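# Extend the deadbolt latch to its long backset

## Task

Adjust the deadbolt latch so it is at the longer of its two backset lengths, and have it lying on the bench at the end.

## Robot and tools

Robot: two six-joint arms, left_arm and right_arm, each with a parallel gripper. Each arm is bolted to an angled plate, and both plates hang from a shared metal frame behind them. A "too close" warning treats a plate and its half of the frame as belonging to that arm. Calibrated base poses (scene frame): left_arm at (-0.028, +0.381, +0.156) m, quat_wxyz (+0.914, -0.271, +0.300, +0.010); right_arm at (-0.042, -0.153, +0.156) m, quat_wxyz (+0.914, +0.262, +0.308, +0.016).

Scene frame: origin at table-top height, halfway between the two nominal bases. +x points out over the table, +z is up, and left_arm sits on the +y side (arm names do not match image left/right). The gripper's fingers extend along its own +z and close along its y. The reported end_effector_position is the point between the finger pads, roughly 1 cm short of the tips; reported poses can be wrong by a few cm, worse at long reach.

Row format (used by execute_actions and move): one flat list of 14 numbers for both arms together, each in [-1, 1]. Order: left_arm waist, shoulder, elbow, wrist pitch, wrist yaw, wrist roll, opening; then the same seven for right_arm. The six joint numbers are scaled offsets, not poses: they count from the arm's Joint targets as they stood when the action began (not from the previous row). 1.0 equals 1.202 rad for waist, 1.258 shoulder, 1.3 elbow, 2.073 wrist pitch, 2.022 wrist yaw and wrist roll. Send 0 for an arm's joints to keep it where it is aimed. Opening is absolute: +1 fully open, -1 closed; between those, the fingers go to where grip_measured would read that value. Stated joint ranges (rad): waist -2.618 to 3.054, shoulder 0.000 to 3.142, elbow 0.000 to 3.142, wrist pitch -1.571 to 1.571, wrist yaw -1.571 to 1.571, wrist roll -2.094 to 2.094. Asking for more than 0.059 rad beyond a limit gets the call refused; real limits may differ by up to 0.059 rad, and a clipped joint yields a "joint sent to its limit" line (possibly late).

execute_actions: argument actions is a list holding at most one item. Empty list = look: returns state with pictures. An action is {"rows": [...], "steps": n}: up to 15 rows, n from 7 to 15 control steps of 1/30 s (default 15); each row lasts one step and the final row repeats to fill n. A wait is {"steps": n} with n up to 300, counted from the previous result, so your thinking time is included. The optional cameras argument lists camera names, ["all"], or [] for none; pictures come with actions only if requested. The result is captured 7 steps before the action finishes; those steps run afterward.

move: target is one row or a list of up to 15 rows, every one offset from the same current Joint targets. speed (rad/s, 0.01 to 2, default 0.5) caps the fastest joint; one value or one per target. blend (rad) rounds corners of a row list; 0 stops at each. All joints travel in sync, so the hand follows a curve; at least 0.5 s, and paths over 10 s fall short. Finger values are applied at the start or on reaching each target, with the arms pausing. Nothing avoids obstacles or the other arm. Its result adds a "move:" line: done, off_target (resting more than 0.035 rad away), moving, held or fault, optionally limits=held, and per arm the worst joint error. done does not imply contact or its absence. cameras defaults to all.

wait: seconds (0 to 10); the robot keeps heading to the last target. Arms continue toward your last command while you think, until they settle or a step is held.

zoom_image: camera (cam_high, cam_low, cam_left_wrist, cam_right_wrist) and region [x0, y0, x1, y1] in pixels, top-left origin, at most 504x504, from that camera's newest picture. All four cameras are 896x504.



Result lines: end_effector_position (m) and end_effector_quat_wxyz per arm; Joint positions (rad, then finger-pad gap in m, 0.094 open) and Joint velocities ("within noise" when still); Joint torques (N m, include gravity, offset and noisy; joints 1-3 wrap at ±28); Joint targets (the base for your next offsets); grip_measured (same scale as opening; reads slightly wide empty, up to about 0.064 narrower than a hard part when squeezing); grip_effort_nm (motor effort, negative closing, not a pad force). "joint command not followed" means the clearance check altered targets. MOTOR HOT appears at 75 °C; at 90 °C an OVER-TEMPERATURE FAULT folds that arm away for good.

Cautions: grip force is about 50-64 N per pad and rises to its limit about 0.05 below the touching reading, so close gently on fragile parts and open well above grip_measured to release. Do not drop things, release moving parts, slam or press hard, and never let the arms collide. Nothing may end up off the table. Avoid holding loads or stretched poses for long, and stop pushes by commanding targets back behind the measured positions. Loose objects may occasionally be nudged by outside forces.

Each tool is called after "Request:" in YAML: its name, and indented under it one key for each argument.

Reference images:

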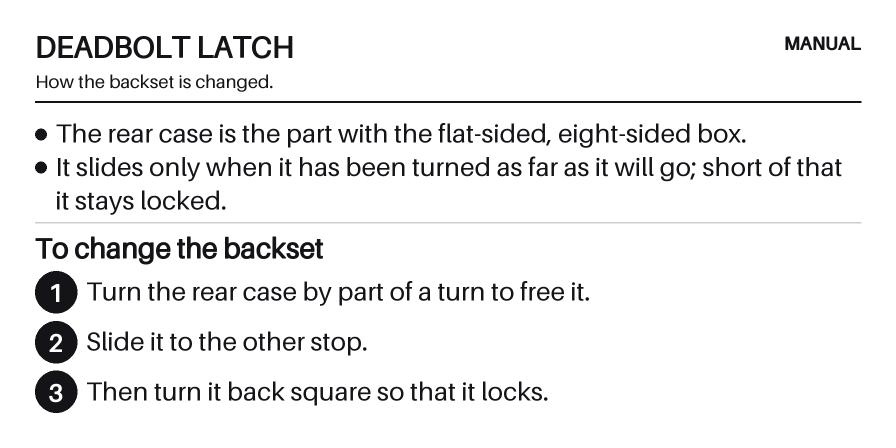

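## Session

Request:
execute_actions:
  actions: []
  cameras: ["all"]

Scene clock: 0.00 s of 4900.00 s.
left_arm: end_effector_position=(+0.4447, +0.1956, +0.3011) grip_measured=-0.985 grip_effort_nm=n/a end_effector_quat_wxyz=(+0.400, +0.503, +0.542, -0.542) | right_arm: end_effector_position=(-0.0519, -0.6557, +0.2041) grip_measured=+1.000 grip_effort_nm=n/a end_effector_quat_wxyz=(-0.005, +0.673, +0.357, -0.647)
Joint positions: left_arm=[-0.512 1.769 1.729 -0.882 0.679 1.168 0.001] | right_arm=[-1.59 1.478 1.2 -0.306 0.769 0.77 0.094]
Joint velocities: within noise
Joint torques (N m): no reading
Motor temperatures (°C): left_arm=[30 30 28 28 26 27 26] | right_arm=[30 35 33 29 28 26 29]
Heat: left arm: 30 °C; right arm: 35 °C.
Joint targets: left_arm=[-0.527 1.760 1.736 -0.884 0.697 1.169] | right_arm=[-1.600 1.471 1.205 -0.308 0.785 0.772]
camera_calibration:
cam_left_wrist: T_world_to_cam=[[-0.982494, 0.0926874, 0.1616, 0.371709], [-0.0879937, 0.533692, -0.841089, 0.225048], [-0.164203, -0.840584, -0.516193, 0.47865], [0, 0, 0, 1]] pos_world=[0.4636, 0.247787, 0.376293]
cam_right_wrist: T_world_to_cam=[[-0.481567, 0.746211, 0.459634, 0.372917], [0.292029, 0.631105, -0.718628, 0.614063], [-0.826324, -0.211841, -0.521835, 0.013251], [0, 0, 0, 1]] pos_world=[0.0112096, -0.663006, 0.276792]

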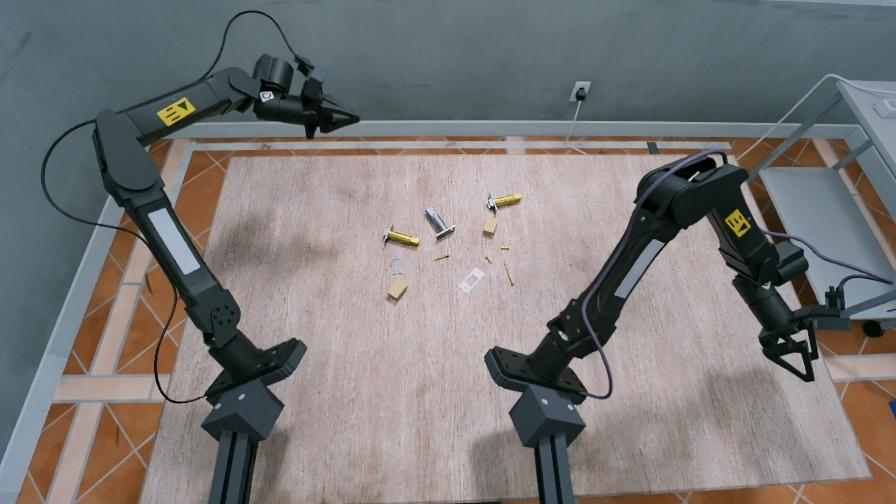

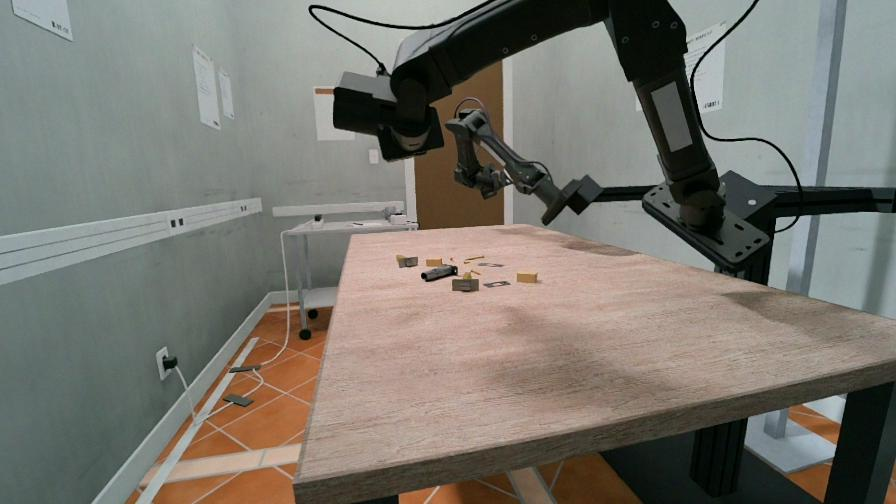

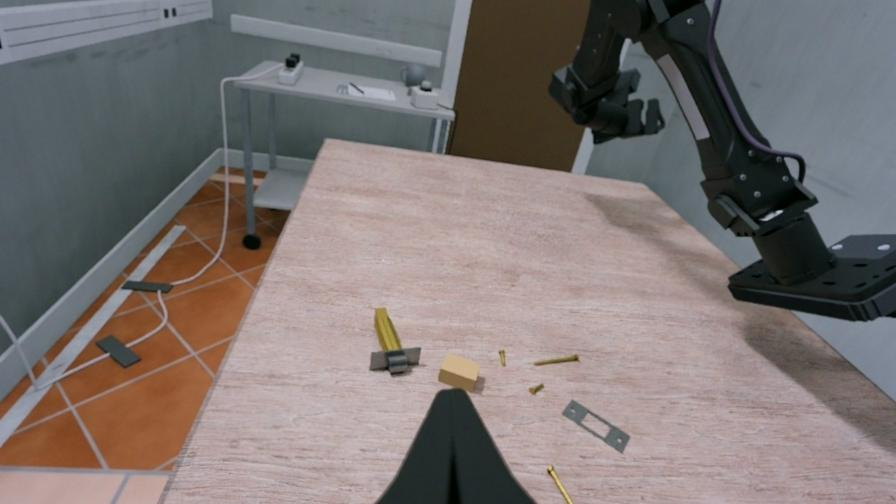

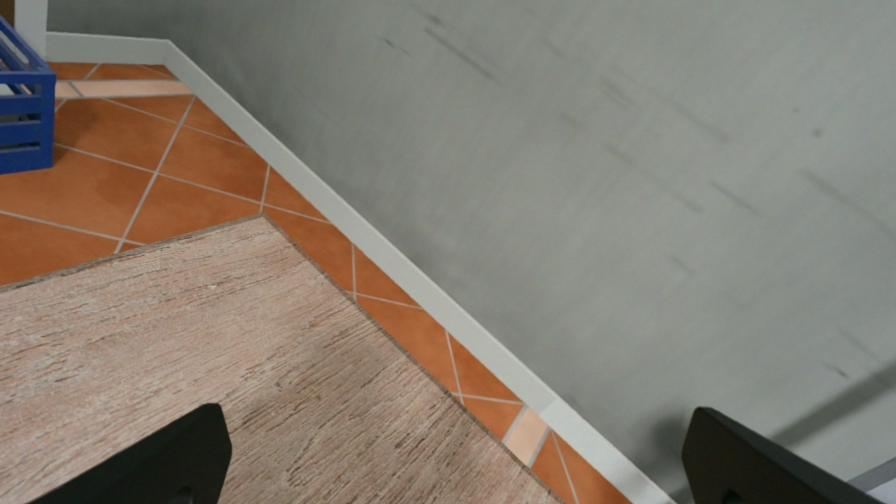

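Request:
zoom_image:
  camera: "cam_high"
  region: [370, 180, 540, 310]

Request:
zoom_image:
  camera: "cam_low"
  region: [380, 230, 560, 310]

Scaled by 2.965 from the camera's 896x504 image, which has a finer 1280x720 frame.

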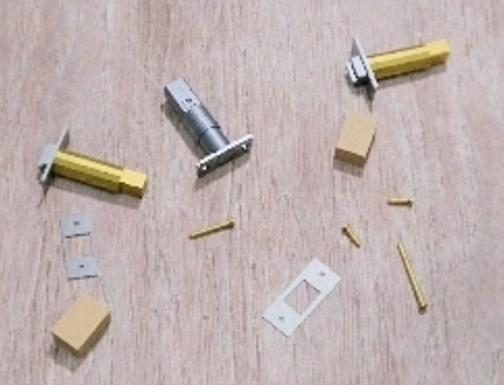

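Scaled by 2.800 from the camera's 896x504 image, which has a finer 1280x720 frame.

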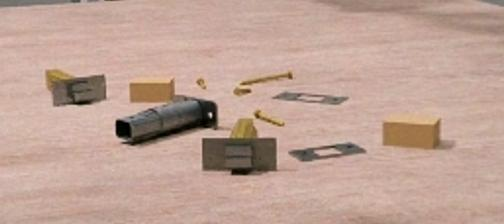

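Request:
move:
  target:
    - [-0.2,-0.25,-0.25,0.08,-0.2,-0.35,0,0.3,-0.295,0.073,-0.4785,-0.388,-0.268,0.5]
    - [-0.535,-0.596,-0.683,0.197,-0.567,-0.974,0,1.0,-0.295,0.073,-0.4785,-0.388,-0.268,0.5]
  speed: [1.0,1.2]
  blend: 0.1
  cameras: []

Scene clock: 6.13 s of 4900.00 s.
left_arm: end_effector_position=(+0.3039, +0.2444, +0.3212) grip_measured=-0.002 grip_effort_nm=0.129 end_effector_quat_wxyz=(+0.128, -0.143, +0.858, -0.476) | right_arm: end_effector_position=(+0.2572, -0.3005, +0.1387) grip_measured=+0.502 grip_effort_nm=-0.056 end_effector_quat_wxyz=(-0.168, +0.319, +0.924, +0.132)
Joint positions: left_arm=[-1.153 1.019 0.855 -0.486 -0.45 -0.8 0.047] | right_arm=[-0.404 1.121 1.276 -1.287 0.006 0.24 0.071]
Joint velocities: within noise
Joint torques (N m): left_arm=[-3.51 -0.01 4.46 1.28 0.27 -0.04] | right_arm=[1.1 -9.11 6.64 -0.64 -0.21 -0.11]
Motor temperatures (°C): left_arm=[30 31 28 28 27 27 27] | right_arm=[30 37 34 29 28 26 29]
Heat: left arm: 31 °C; right arm: 37 °C.
Joint targets: left_arm=[-1.170 1.010 0.848 -0.476 -0.449 -0.800] | right_arm=[-0.398 1.100 1.300 -1.300 0.001 0.230]
Kept back: nothing.
move: done
No camera images: "cameras" was empty.

Request:
move:
  target: [0,0,0,0,0,0,0,1.0,0.58,0.036,0.1236,0.411,0,0.5]
  speed: 1.0

Scene clock: 8.53 s of 4900.00 s.
left_arm: end_effector_position=(+0.3042, +0.2444, +0.3212) grip_measured=-0.002 grip_effort_nm=0.120 end_effector_quat_wxyz=(+0.128, -0.143, +0.858, -0.476) | right_arm: end_effector_position=(+0.3067, -0.0200, +0.1259) grip_measured=+0.502 grip_effort_nm=-0.061 end_effector_quat_wxyz=(-0.018, -0.295, +0.955, -0.002)
Joint positions: left_arm=[-1.153 1.019 0.855 -0.485 -0.451 -0.8 0.047] | right_arm=[0.793 1.826 1.323 -1.058 0.817 0.24 0.071]
Joint velocities: within noise
Joint torques (N m): left_arm=[-3.44 0.01 4.59 1.27 0.31 0] | right_arm=[6.26 -5.01 5.63 0.14 0.14 -0.11]
Motor temperatures (°C): left_arm=[30 31 28 29 27 27 26] | right_arm=[30 38 34 29 28 26 29]
Heat: left arm: 31 °C; right arm: 38 °C.
Joint targets: left_arm=[-1.170 1.010 0.848 -0.476 -0.449 -0.800] | right_arm=[0.804 1.829 1.346 -1.044 0.832 0.230]
Kept back: nothing.
move: done
camera_calibration:
cam_left_wrist: T_world_to_cam=[[0.102682, -0.516534, 0.850088, -0.176423], [-0.990621, 0.0243474, 0.134451, 0.289208], [-0.0901457, -0.85592, -0.509189, 0.485967], [0, 0, 0, 1]] pos_world=[0.348418, 0.317779, 0.35854]
cam_right_wrist: T_world_to_cam=[[0.556173, -0.830946, -0.0141874, -0.182991], [-0.734848, -0.499682, 0.458602, 0.196072], [-0.388162, -0.244636, -0.888529, 0.314505], [0, 0, 0, 1]] pos_world=[0.367937, 0.0228573, 0.186932]

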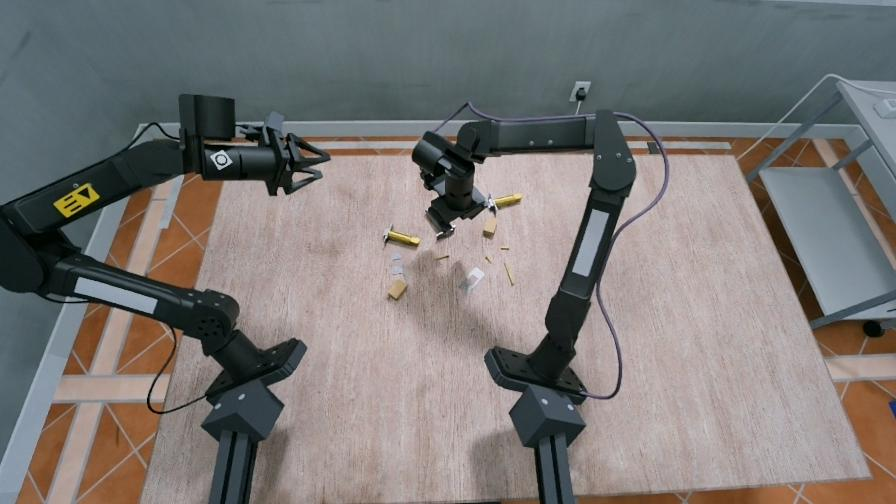

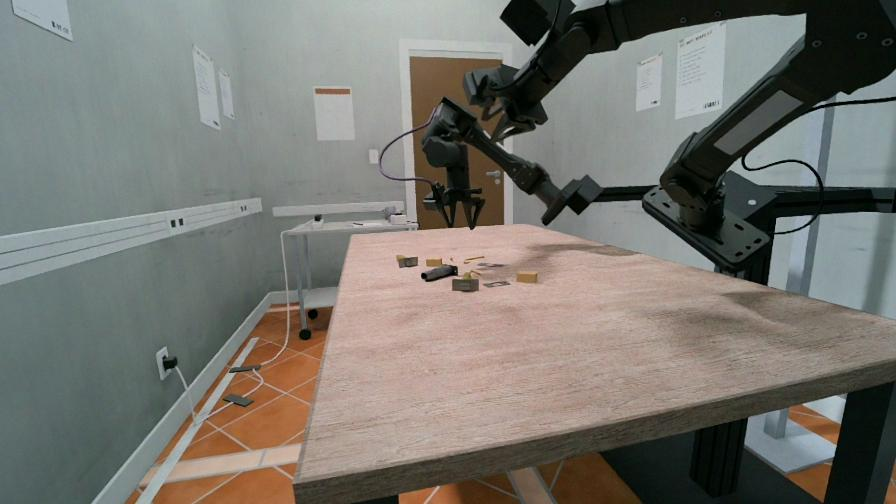

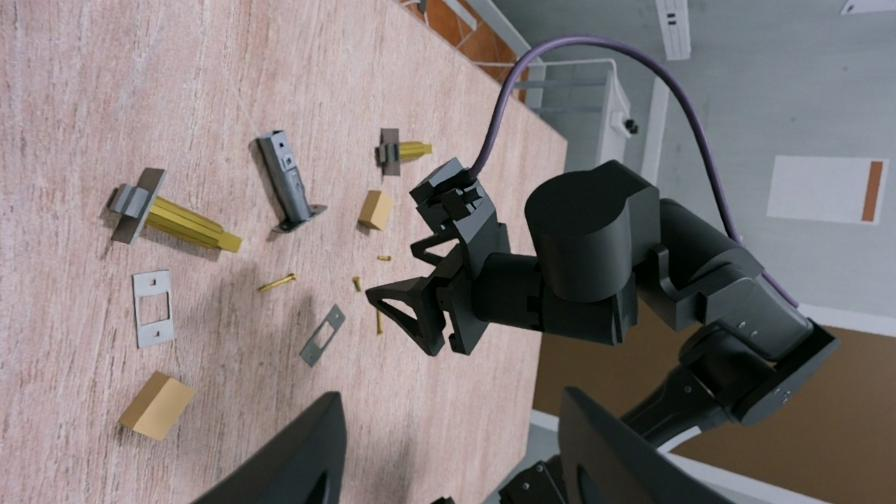

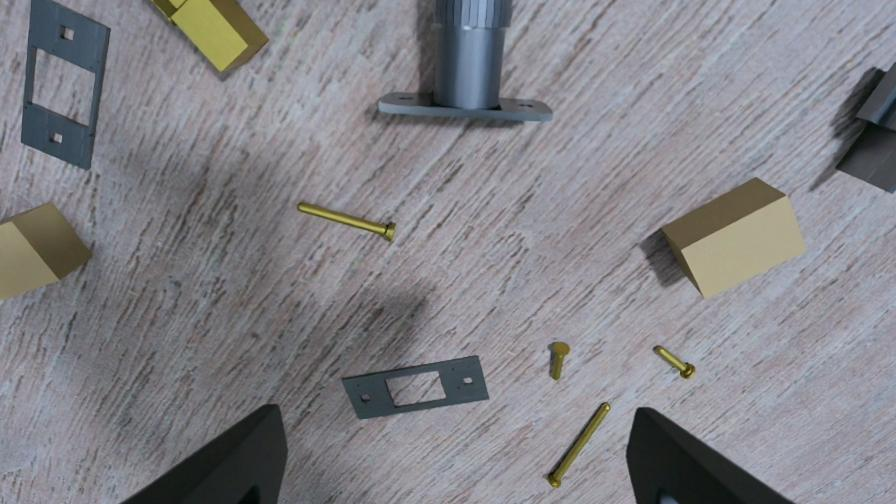

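Request:
zoom_image:
  camera: "cam_right_wrist"
  region: [340, 0, 600, 150]

Request:
zoom_image:
  camera: "cam_left_wrist"
  region: [230, 110, 350, 250]

Request:
zoom_image:
  camera: "cam_low"
  region: [400, 240, 500, 300]

Scaled by 1.938 from the camera's 896x504 image, which has a finer 1280x720 frame.

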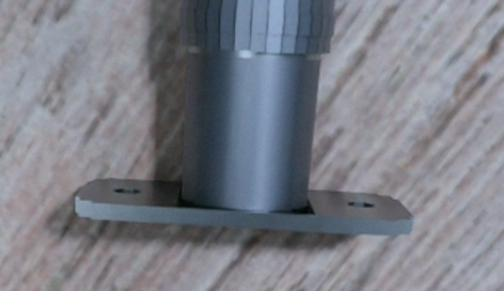

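Scaled by 3.600 from the camera's 896x504 image, which has a finer 1280x720 frame.

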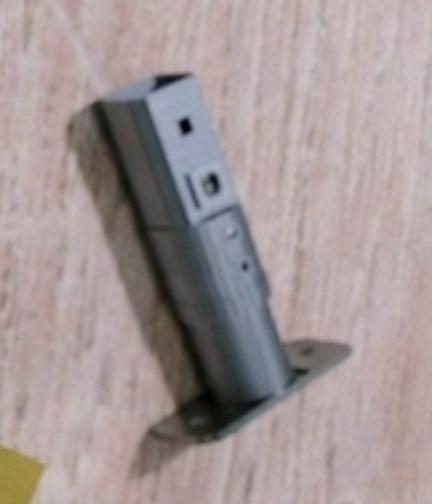

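Scaled by 5.040 from the camera's 896x504 image, which has a finer 1280x720 frame.

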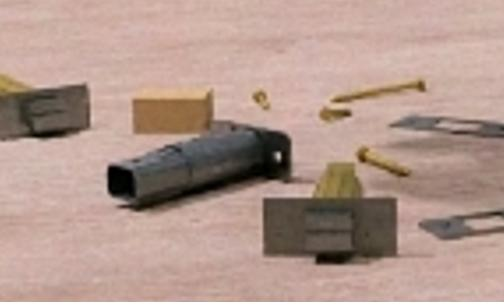

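Request:
move:
  target: [0,0,0,0,0,0,0,-0.099,0.116,0.0454,0.1201,-0.002,-0.0717,0.65]
  speed: 0.5
  cameras: ["cam_right_wrist","cam_left_wrist"]

Request:
zoom_image:
  camera: "cam_right_wrist"
  region: [250, 100, 700, 504]

Scene clock: 14.83 s of 4900.00 s.
left_arm: end_effector_position=(+0.3043, +0.2445, +0.3212) grip_measured=-0.002 grip_effort_nm=0.120 end_effector_quat_wxyz=(+0.128, -0.143, +0.858, -0.476) | right_arm: end_effector_position=(+0.3406, +0.0051, +0.0728) grip_measured=+0.648 grip_effort_nm=0.149 end_effector_quat_wxyz=(-0.001, -0.268, +0.963, -0.001)
Joint positions: left_arm=[-1.153 1.019 0.855 -0.485 -0.451 -0.8 0.047] | right_arm=[0.679 1.965 1.381 -0.81 0.818 0.097 0.077]
Joint velocities: within noise
Joint torques (N m): left_arm=[-3.51 -0.05 4.51 1.27 0.33 -0.01] | right_arm=[6.63 -5.72 5.55 0.2 0.1 -0.12]
Motor temperatures (°C): left_arm=[30 31 28 29 27 27 26] | right_arm=[31 38 34 29 28 26 29]
Heat: left arm: 31 °C; right arm: 38 °C.
Joint targets: left_arm=[-1.170 1.010 0.848 -0.476 -0.449 -0.800] | right_arm=[0.685 1.975 1.405 -0.795 0.828 0.086]
Kept back: nothing.
move: done
camera_calibration:
cam_left_wrist: T_world_to_cam=[[0.102849, -0.516499, 0.850089, -0.176496], [-0.99065, 0.0238243, 0.13433, 0.289482], [-0.0896341, -0.855956, -0.50922, 0.485878], [0, 0, 0, 1]] pos_world=[0.348479, 0.317833, 0.35857]
cam_right_wrist: T_world_to_cam=[[0.508511, -0.861024, -0.00739322, -0.16582], [-0.776066, -0.462022, 0.429252, 0.273897], [-0.373012, -0.212542, -0.903155, 0.282345], [0, 0, 0, 1]] pos_world=[0.402201, 0.0437811, 0.136204]
Images, in order (width x height): cam_left_wrist 896x504, cam_right_wrist 896x504.

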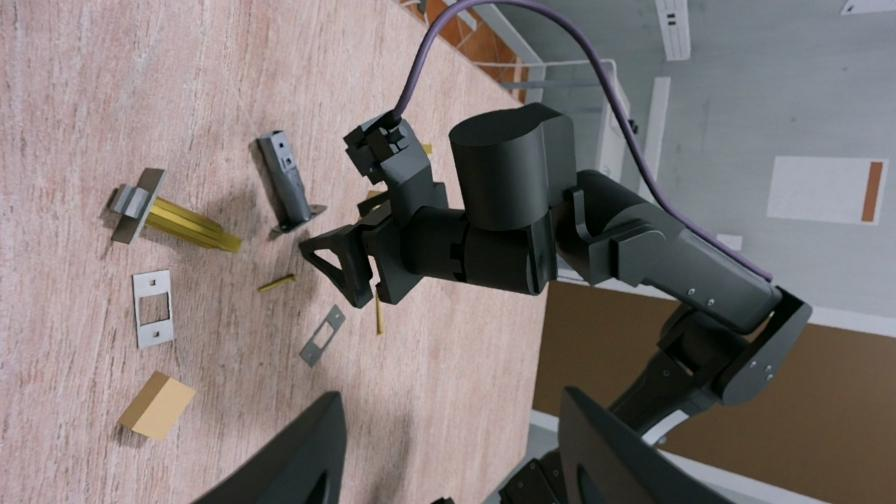

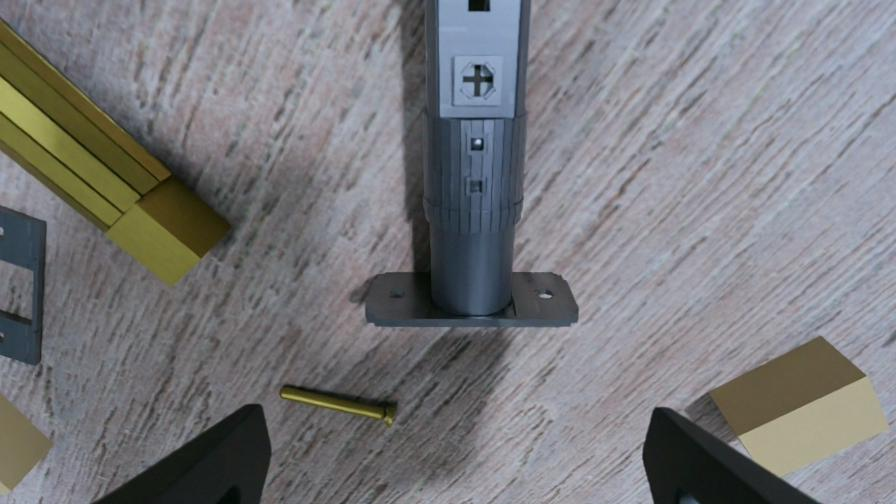

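Scaled by 1.120 from the camera's 896x504 image, which has a finer 1280x720 frame.

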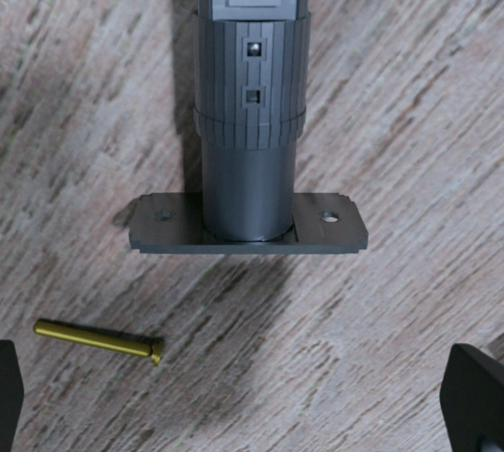

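Request:
move:
  target: [0,0,0,0,0,0,0,-0.0505,0.0322,-0.045,0.0673,-0.0063,-0.043,0.65]
  speed: 0.3
  cameras: ["cam_right_wrist","cam_low"]

Request:
zoom_image:
  camera: "cam_low"
  region: [390, 210, 520, 310]

Scene clock: 16.90 s of 4900.00 s.
left_arm: end_effector_position=(+0.3043, +0.2445, +0.3212) grip_measured=-0.002 grip_effort_nm=0.125 end_effector_quat_wxyz=(+0.128, -0.144, +0.858, -0.476) | right_arm: end_effector_position=(+0.3487, +0.0059, +0.0437) grip_measured=+0.648 grip_effort_nm=0.154 end_effector_quat_wxyz=(+0.006, -0.264, +0.965, -0.005)
Joint positions: left_arm=[-1.153 1.019 0.855 -0.485 -0.451 -0.801 0.047] | right_arm=[0.62 2.003 1.358 -0.67 0.818 0.009 0.077]
Joint velocities: within noise
Joint torques (N m): left_arm=[-3.48 -0.06 4.48 1.26 0.32 -0.02] | right_arm=[6.57 -5.89 2.33 0.21 -0.04 -0.11]
Motor temperatures (°C): left_arm=[30 31 28 30 27 27 26] | right_arm=[31 37 34 29 28 26 29]
Heat: left arm: 31 °C; right arm: 37 °C.
Joint targets: left_arm=[-1.170 1.010 0.848 -0.476 -0.449 -0.801] | right_arm=[0.624 2.016 1.347 -0.655 0.815 -0.002]
Kept back: nothing.
move: done
camera_calibration:
cam_right_wrist: T_world_to_cam=[[0.500878, -0.865506, 0.00456135, -0.167293], [-0.787018, -0.45325, 0.418529, 0.297259], [-0.360172, -0.213221, -0.908192, 0.255026], [0, 0, 0, 1]] pos_world=[0.409595, 0.0443171, 0.107964]
Images, in order (width x height): cam_low 896x504, cam_right_wrist 896x504.

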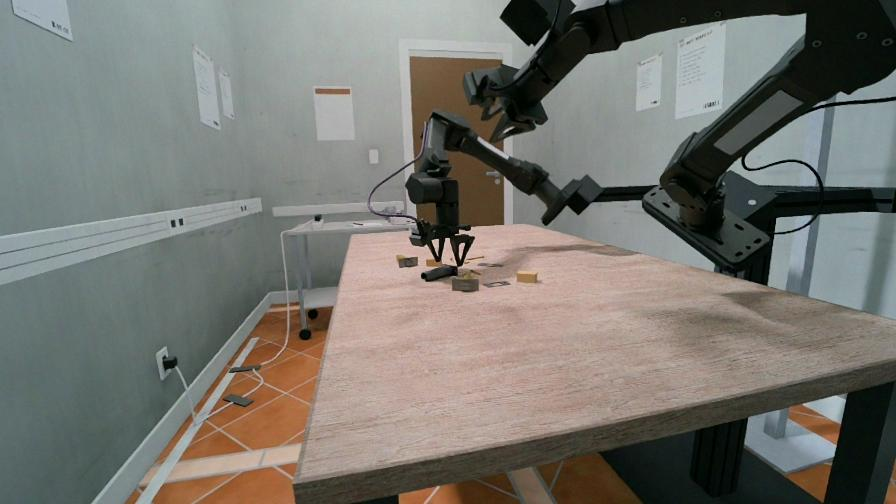

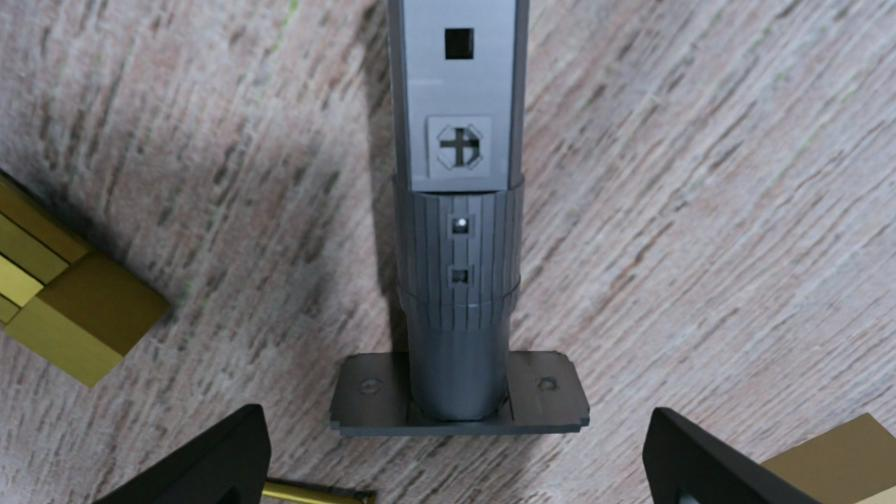

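Scaled by 3.877 from the camera's 896x504 image, which has a finer 1280x720 frame.

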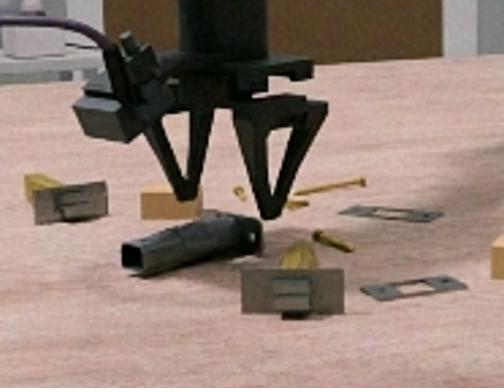

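Request:
move:
  target: [0,0,0,0,0,0,0,-0.018,0.0115,-0.018,0.0225,-0.0015,-0.0143,0.65]
  speed: 0.15
  cameras: ["cam_right_wrist","cam_low"]

Request:
zoom_image:
  camera: "cam_low"
  region: [390, 210, 520, 310]

Scene clock: 18.63 s of 4900.00 s.
left_arm: end_effector_position=(+0.3043, +0.2445, +0.3213) grip_measured=-0.002 grip_effort_nm=0.129 end_effector_quat_wxyz=(+0.128, -0.144, +0.858, -0.476) | right_arm: end_effector_position=(+0.3459, +0.0047, +0.0322) grip_measured=+0.648 grip_effort_nm=0.144 end_effector_quat_wxyz=(+0.004, -0.267, +0.964, -0.008)
Joint positions: left_arm=[-1.153 1.019 0.855 -0.485 -0.451 -0.801 0.047] | right_arm=[0.601 2.016 1.336 -0.623 0.818 -0.02 0.077]
Joint velocities: within noise
Joint torques (N m): left_arm=[-3.47 -0.06 4.46 1.25 0.33 0.02] | right_arm=[6.42 -5.81 2.14 0.2 -0.07 -0.11]
Motor temperatures (°C): left_arm=[30 31 28 30 27 27 26] | right_arm=[31 37 34 29 28 26 29]
Heat: left arm: 31 °C; right arm: 37 °C.
Joint targets: left_arm=[-1.170 1.010 0.848 -0.476 -0.449 -0.801] | right_arm=[0.603 2.030 1.324 -0.609 0.812 -0.031]
Kept back: nothing.
move: done
camera_calibration:
cam_right_wrist: T_world_to_cam=[[0.507043, -0.861867, 0.00965588, -0.169231], [-0.782877, -0.455828, 0.423468, 0.297692], [-0.360572, -0.222276, -0.90586, 0.243412], [0, 0, 0, 1]] pos_world=[0.406631, 0.0439459, 0.0960678]
Images, in order (width x height): cam_low 896x504, cam_right_wrist 896x504.

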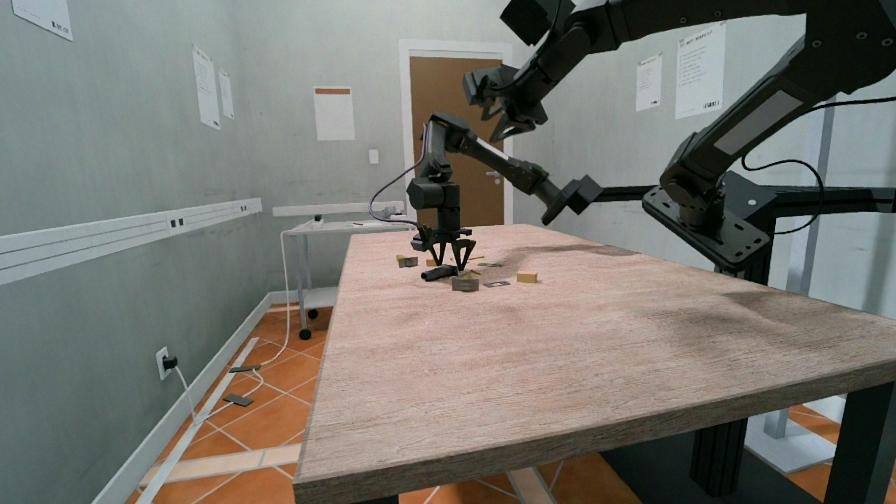

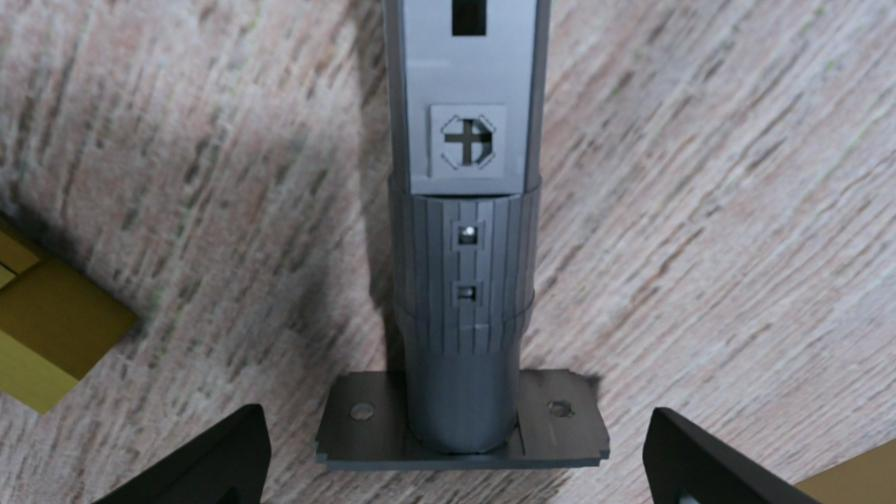

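Scaled by 3.877 from the camera's 896x504 image, which has a finer 1280x720 frame.

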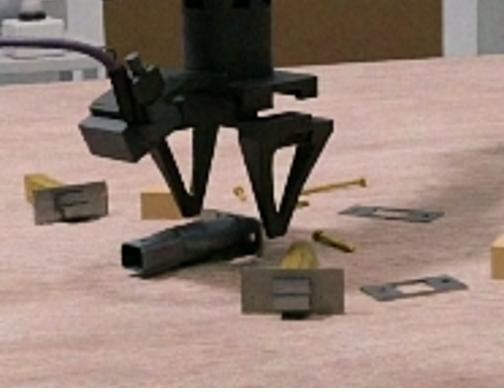

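Request:
move:
  target: [0,0,0,0,0,0,0,-0.0096,0.0053,-0.0064,0.0129,-0.0013,-0.008,0.65]
  speed: 0.08
  cameras: ["cam_right_wrist","cam_low"]

Request:
zoom_image:
  camera: "cam_low"
  region: [410, 230, 500, 300]

Scene clock: 20.13 s of 4900.00 s.
left_arm: end_effector_position=(+0.3043, +0.2445, +0.3213) grip_measured=-0.002 grip_effort_nm=0.115 end_effector_quat_wxyz=(+0.128, -0.144, +0.858, -0.476) | right_arm: end_effector_position=(+0.3460, +0.0040, +0.0266) grip_measured=+0.648 grip_effort_nm=0.149 end_effector_quat_wxyz=(+0.005, -0.267, +0.964, -0.010)
Joint positions: left_arm=[-1.153 1.019 0.855 -0.485 -0.451 -0.801 0.047] | right_arm=[0.59 2.022 1.327 -0.597 0.818 -0.036 0.077]
Joint velocities: within noise
Joint torques (N m): left_arm=[-3.38 -0.02 4.48 1.27 0.32 -0.02] | right_arm=[6.37 -5.82 2.09 0.21 -0.1 -0.11]
Motor temperatures (°C): left_arm=[30 31 28 30 27 27 26] | right_arm=[31 37 34 29 28 26 29]
Heat: left arm: 31 °C; right arm: 37 °C.
Joint targets: left_arm=[-1.170 1.010 0.848 -0.476 -0.449 -0.801] | right_arm=[0.592 2.037 1.315 -0.582 0.809 -0.046]
Kept back: nothing.
move: done
camera_calibration:
cam_right_wrist: T_world_to_cam=[[0.507093, -0.8618, 0.0125569, -0.169884], [-0.783746, -0.455006, 0.422744, 0.300213], [-0.358607, -0.224212, -0.906162, 0.237628], [0, 0, 0, 1]] pos_world=[0.406653, 0.0434713, 0.0905492]
Images, in order (width x height): cam_low 896x504, cam_right_wrist 896x504.

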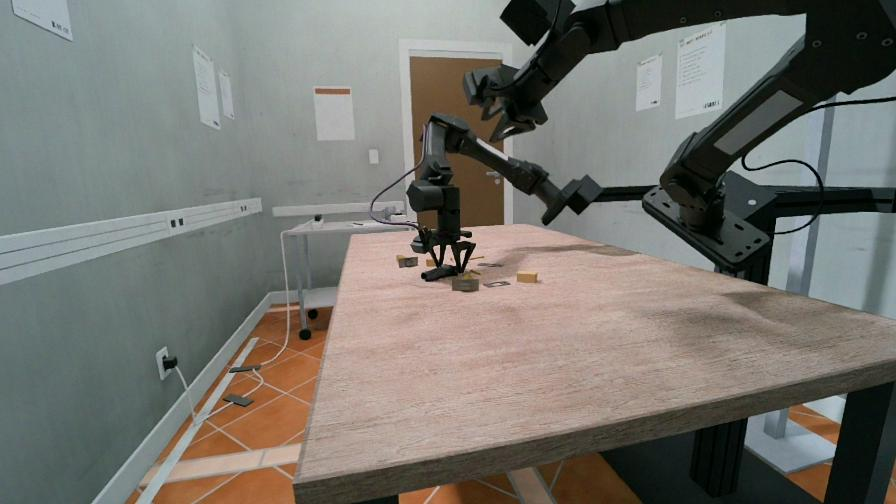

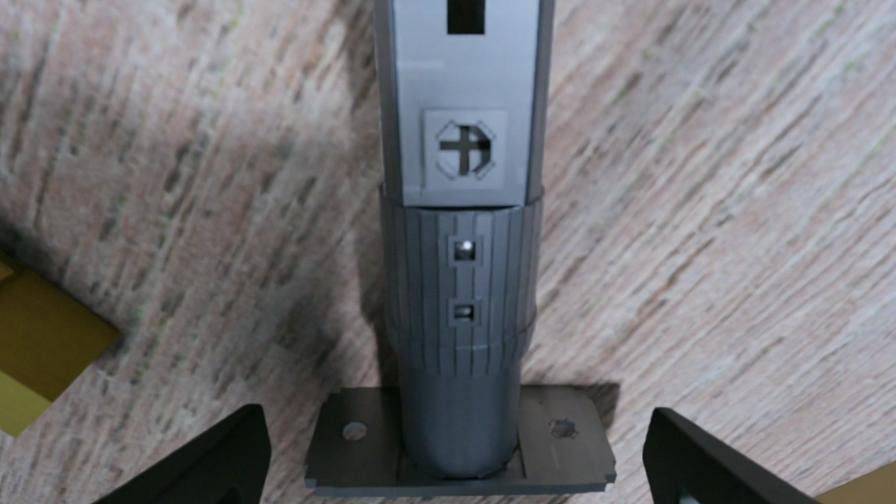

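Scaled by 5.600 from the camera's 896x504 image, which has a finer 1280x720 frame.

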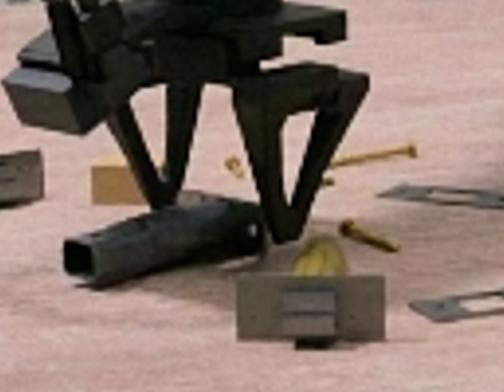

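Request:
move:
  target: [0,0,0,0,0,0,0,0,0.0048,0.021,0,0,0,0.65]
  speed: 0.08
  cameras: ["cam_right_wrist"]

Scene clock: 21.90 s of 4900.00 s.
left_arm: end_effector_position=(+0.3043, +0.2445, +0.3213) grip_measured=-0.002 grip_effort_nm=0.120 end_effector_quat_wxyz=(+0.128, -0.144, +0.858, -0.476) | right_arm: end_effector_position=(+0.3447, +0.0050, +0.0252) grip_measured=+0.648 grip_effort_nm=0.149 end_effector_quat_wxyz=(+0.003, -0.269, +0.963, -0.010)
Joint positions: left_arm=[-1.153 1.019 0.855 -0.485 -0.451 -0.801 0.047] | right_arm=[0.59 2.027 1.327 -0.596 0.818 -0.036 0.077]
Joint velocities: within noise
Joint torques (N m): left_arm=[-3.41 0.01 4.44 1.28 0.32 0] | right_arm=[6.38 -5.76 4.38 0.19 -0.09 -0.11]
Motor temperatures (°C): left_arm=[30 31 28 30 27 27 26] | right_arm=[32 37 34 29 28 26 29]
Heat: left arm: 31 °C; right arm: 37 °C.
Joint targets: left_arm=[-1.170 1.010 0.848 -0.476 -0.449 -0.801] | right_arm=[0.592 2.043 1.342 -0.582 0.809 -0.047]
Kept back: nothing.
move: done
camera_calibration:
cam_right_wrist: T_world_to_cam=[[0.510604, -0.859725, 0.0124842, -0.16958], [-0.780714, -0.457497, 0.425654, 0.299097], [-0.360234, -0.227087, -0.9048, 0.236579], [0, 0, 0, 1]] pos_world=[0.405321, 0.044768, 0.0888625]
Images, in order (width x height): cam_right_wrist 896x504.

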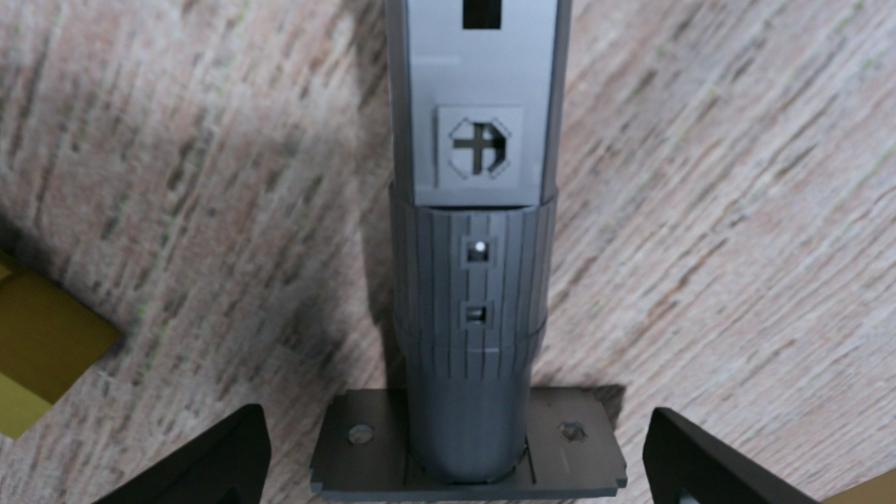

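Request:
execute_actions:
  actions:
    - {"rows":[[0,0,0,0,0,0,0,0,0,0.003,0,0,0,0.58],[0,0,0,0,0,0,0,0,0,0.003,0,0,0,0.5],[0,0,0,0,0,0,0,0,0,0.003,0,0,0,0.44],[0,0,0,0,0,0,0,0,0,0.003,0,0,0,0.4],[0,0,0,0,0,0,0,0,0,0.003,0,0,0,0.37],[0,0,0,0,0,0,0,0,0,0.003,0,0,0,0.34],[0,0,0,0,0,0,0,0,0,0.003,0,0,0,0.31],[0,0,0,0,0,0,0,0,0,0.003,0,0,0,0.29],[0,0,0,0,0,0,0,0,0,0.003,0,0,0,0.27],[0,0,0,0,0,0,0,0,0,0.003,0,0,0,0.25],[0,0,0,0,0,0,0,0,0,0.003,0,0,0,0.23],[0,0,0,0,0,0,0,0,0,0.003,0,0,0,0.2],[0,0,0,0,0,0,0,0,0,0.003,0,0,0,0.17],[0,0,0,0,0,0,0,0,0,0.003,0,0,0,0.13],[0,0,0,0,0,0,0,0,0,0.003,0,0,0,0.05]],"steps":15}

Request:
wait:
  seconds: 0.6
  cameras: ["cam_low","cam_right_wrist"]

Request:
zoom_image:
  camera: "cam_low"
  region: [410, 230, 500, 300]

Scene clock: 22.80 s of 4900.00 s.
left_arm: end_effector_position=(+0.3043, +0.2445, +0.3213) grip_measured=-0.002 grip_effort_nm=0.120 end_effector_quat_wxyz=(+0.128, -0.144, +0.858, -0.476) | right_arm: end_effector_position=(+0.3447, +0.0050, +0.0252) grip_measured=+0.307 grip_effort_nm=-0.012 end_effector_quat_wxyz=(+0.003, -0.269, +0.963, -0.010)
Joint positions: left_arm=[-1.153 1.019 0.855 -0.485 -0.451 -0.801 0.047] | right_arm=[0.59 2.027 1.327 -0.596 0.818 -0.036 0.061]
Joint velocities: left_arm=[within noise] | right_arm=[-0.017 -0.022 -0.012 -0.037 0.007 -0.051 -0.034]
Joint torques (N m): left_arm=[-3.49 -0.03 4.46 1.27 0.33 0.02] | right_arm=[6.37 -5.78 4.7 0.2 -0.1 -0.11]
Motor temperatures (°C): left_arm=[30 31 28 30 27 27 26] | right_arm=[32 38 34 29 28 26 29]
Heat: left arm: 31 °C; right arm: 38 °C.
Joint targets: left_arm=[-1.170 1.010 0.848 -0.476 -0.449 -0.801] | right_arm=[0.592 2.043 1.346 -0.582 0.809 -0.047]
Steps of this call (1-19: nothing new was sent; 20-27: this action's first 8). Readings (joint positions of left_arm | right_arm):
20: [-1.153 1.019 0.855 -0.485 -0.451 -0.801] | [0.590 2.027 1.327 -0.596 0.818 -0.036]
21: [-1.153 1.019 0.855 -0.485 -0.451 -0.801] | [0.590 2.027 1.327 -0.596 0.818 -0.036]
23: [-1.153 1.019 0.855 -0.485 -0.451 -0.801] | [0.590 2.027 1.327 -0.596 0.818 -0.036]
27: the state above

Scene clock: 23.63 s of 4900.00 s.
left_arm: end_effector_position=(+0.3043, +0.2445, +0.3213) grip_measured=-0.002 grip_effort_nm=0.120 end_effector_quat_wxyz=(+0.128, -0.144, +0.858, -0.476) | right_arm: end_effector_position=(+0.3447, +0.0050, +0.0252) grip_measured=+0.176 grip_effort_nm=-0.984 end_effector_quat_wxyz=(+0.003, -0.269, +0.963, -0.010)
Joint positions: left_arm=[-1.153 1.019 0.855 -0.485 -0.451 -0.801 0.047] | right_arm=[0.59 2.027 1.327 -0.596 0.818 -0.036 0.055]
Joint velocities: within noise
Joint torques (N m): left_arm=[-3.48 -0.01 4.55 1.24 0.3 -0.01] | right_arm=[6.37 -5.75 4.7 0.19 -0.09 -0.11]
Motor temperatures (°C): left_arm=[30 31 28 30 27 27 26] | right_arm=[32 38 34 29 28 26 29]
Heat: left arm: 31 °C; right arm: 38 °C.
Joint targets: left_arm=[-1.170 1.010 0.848 -0.476 -0.449 -0.801] | right_arm=[0.592 2.043 1.346 -0.582 0.809 -0.046]
Steps of this call (1-7: your previous action's last 7; 8-15: toward your last target; 16-25: nothing new was sent). Readings (joint positions of left_arm | right_arm):
1: [-1.153 1.019 0.855 -0.485 -0.451 -0.801] | [0.590 2.027 1.327 -0.596 0.818 -0.036]
2: [-1.153 1.019 0.855 -0.485 -0.451 -0.801] | [0.590 2.027 1.327 -0.596 0.818 -0.036]
4: [-1.153 1.019 0.855 -0.485 -0.451 -0.801] | [0.590 2.027 1.327 -0.596 0.818 -0.036]
8: [-1.153 1.019 0.855 -0.485 -0.451 -0.801] | [0.590 2.027 1.327 -0.596 0.818 -0.036]
25: the state above
All arms were judged still, so your last target was given up. Each gripper or tool keeps its last command.
camera_calibration:
cam_right_wrist: T_world_to_cam=[[0.510604, -0.859725, 0.0124842, -0.16958], [-0.780714, -0.457497, 0.425654, 0.299097], [-0.360234, -0.227087, -0.9048, 0.236579], [0, 0, 0, 1]] pos_world=[0.405321, 0.044768, 0.0888625]
Images, in order (width x height): cam_low 896x504, cam_right_wrist 896x504.

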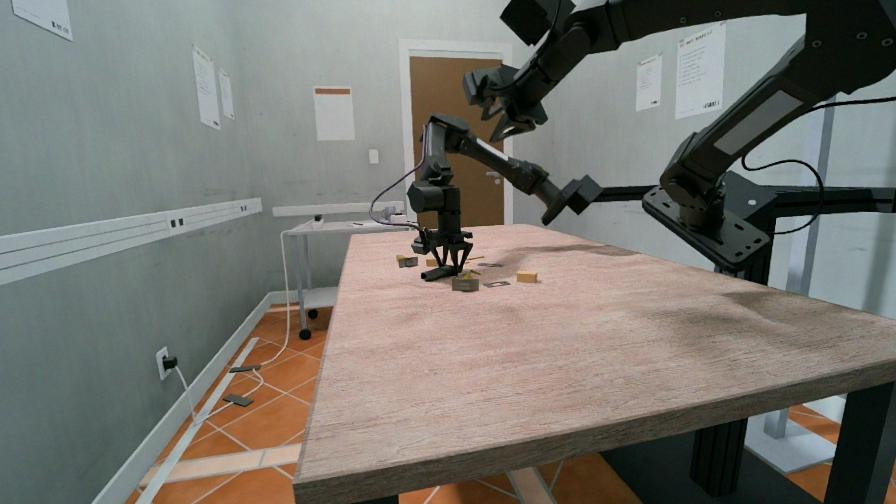

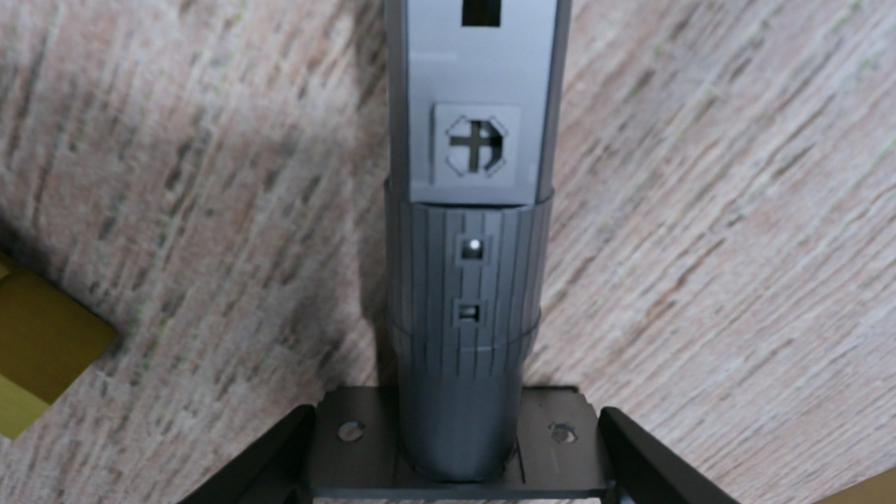

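Scaled by 5.600 from the camera's 896x504 image, which has a finer 1280x720 frame.

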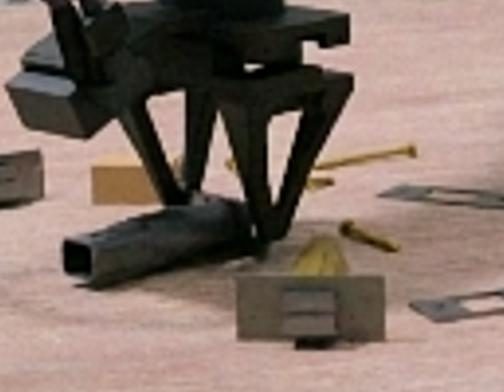

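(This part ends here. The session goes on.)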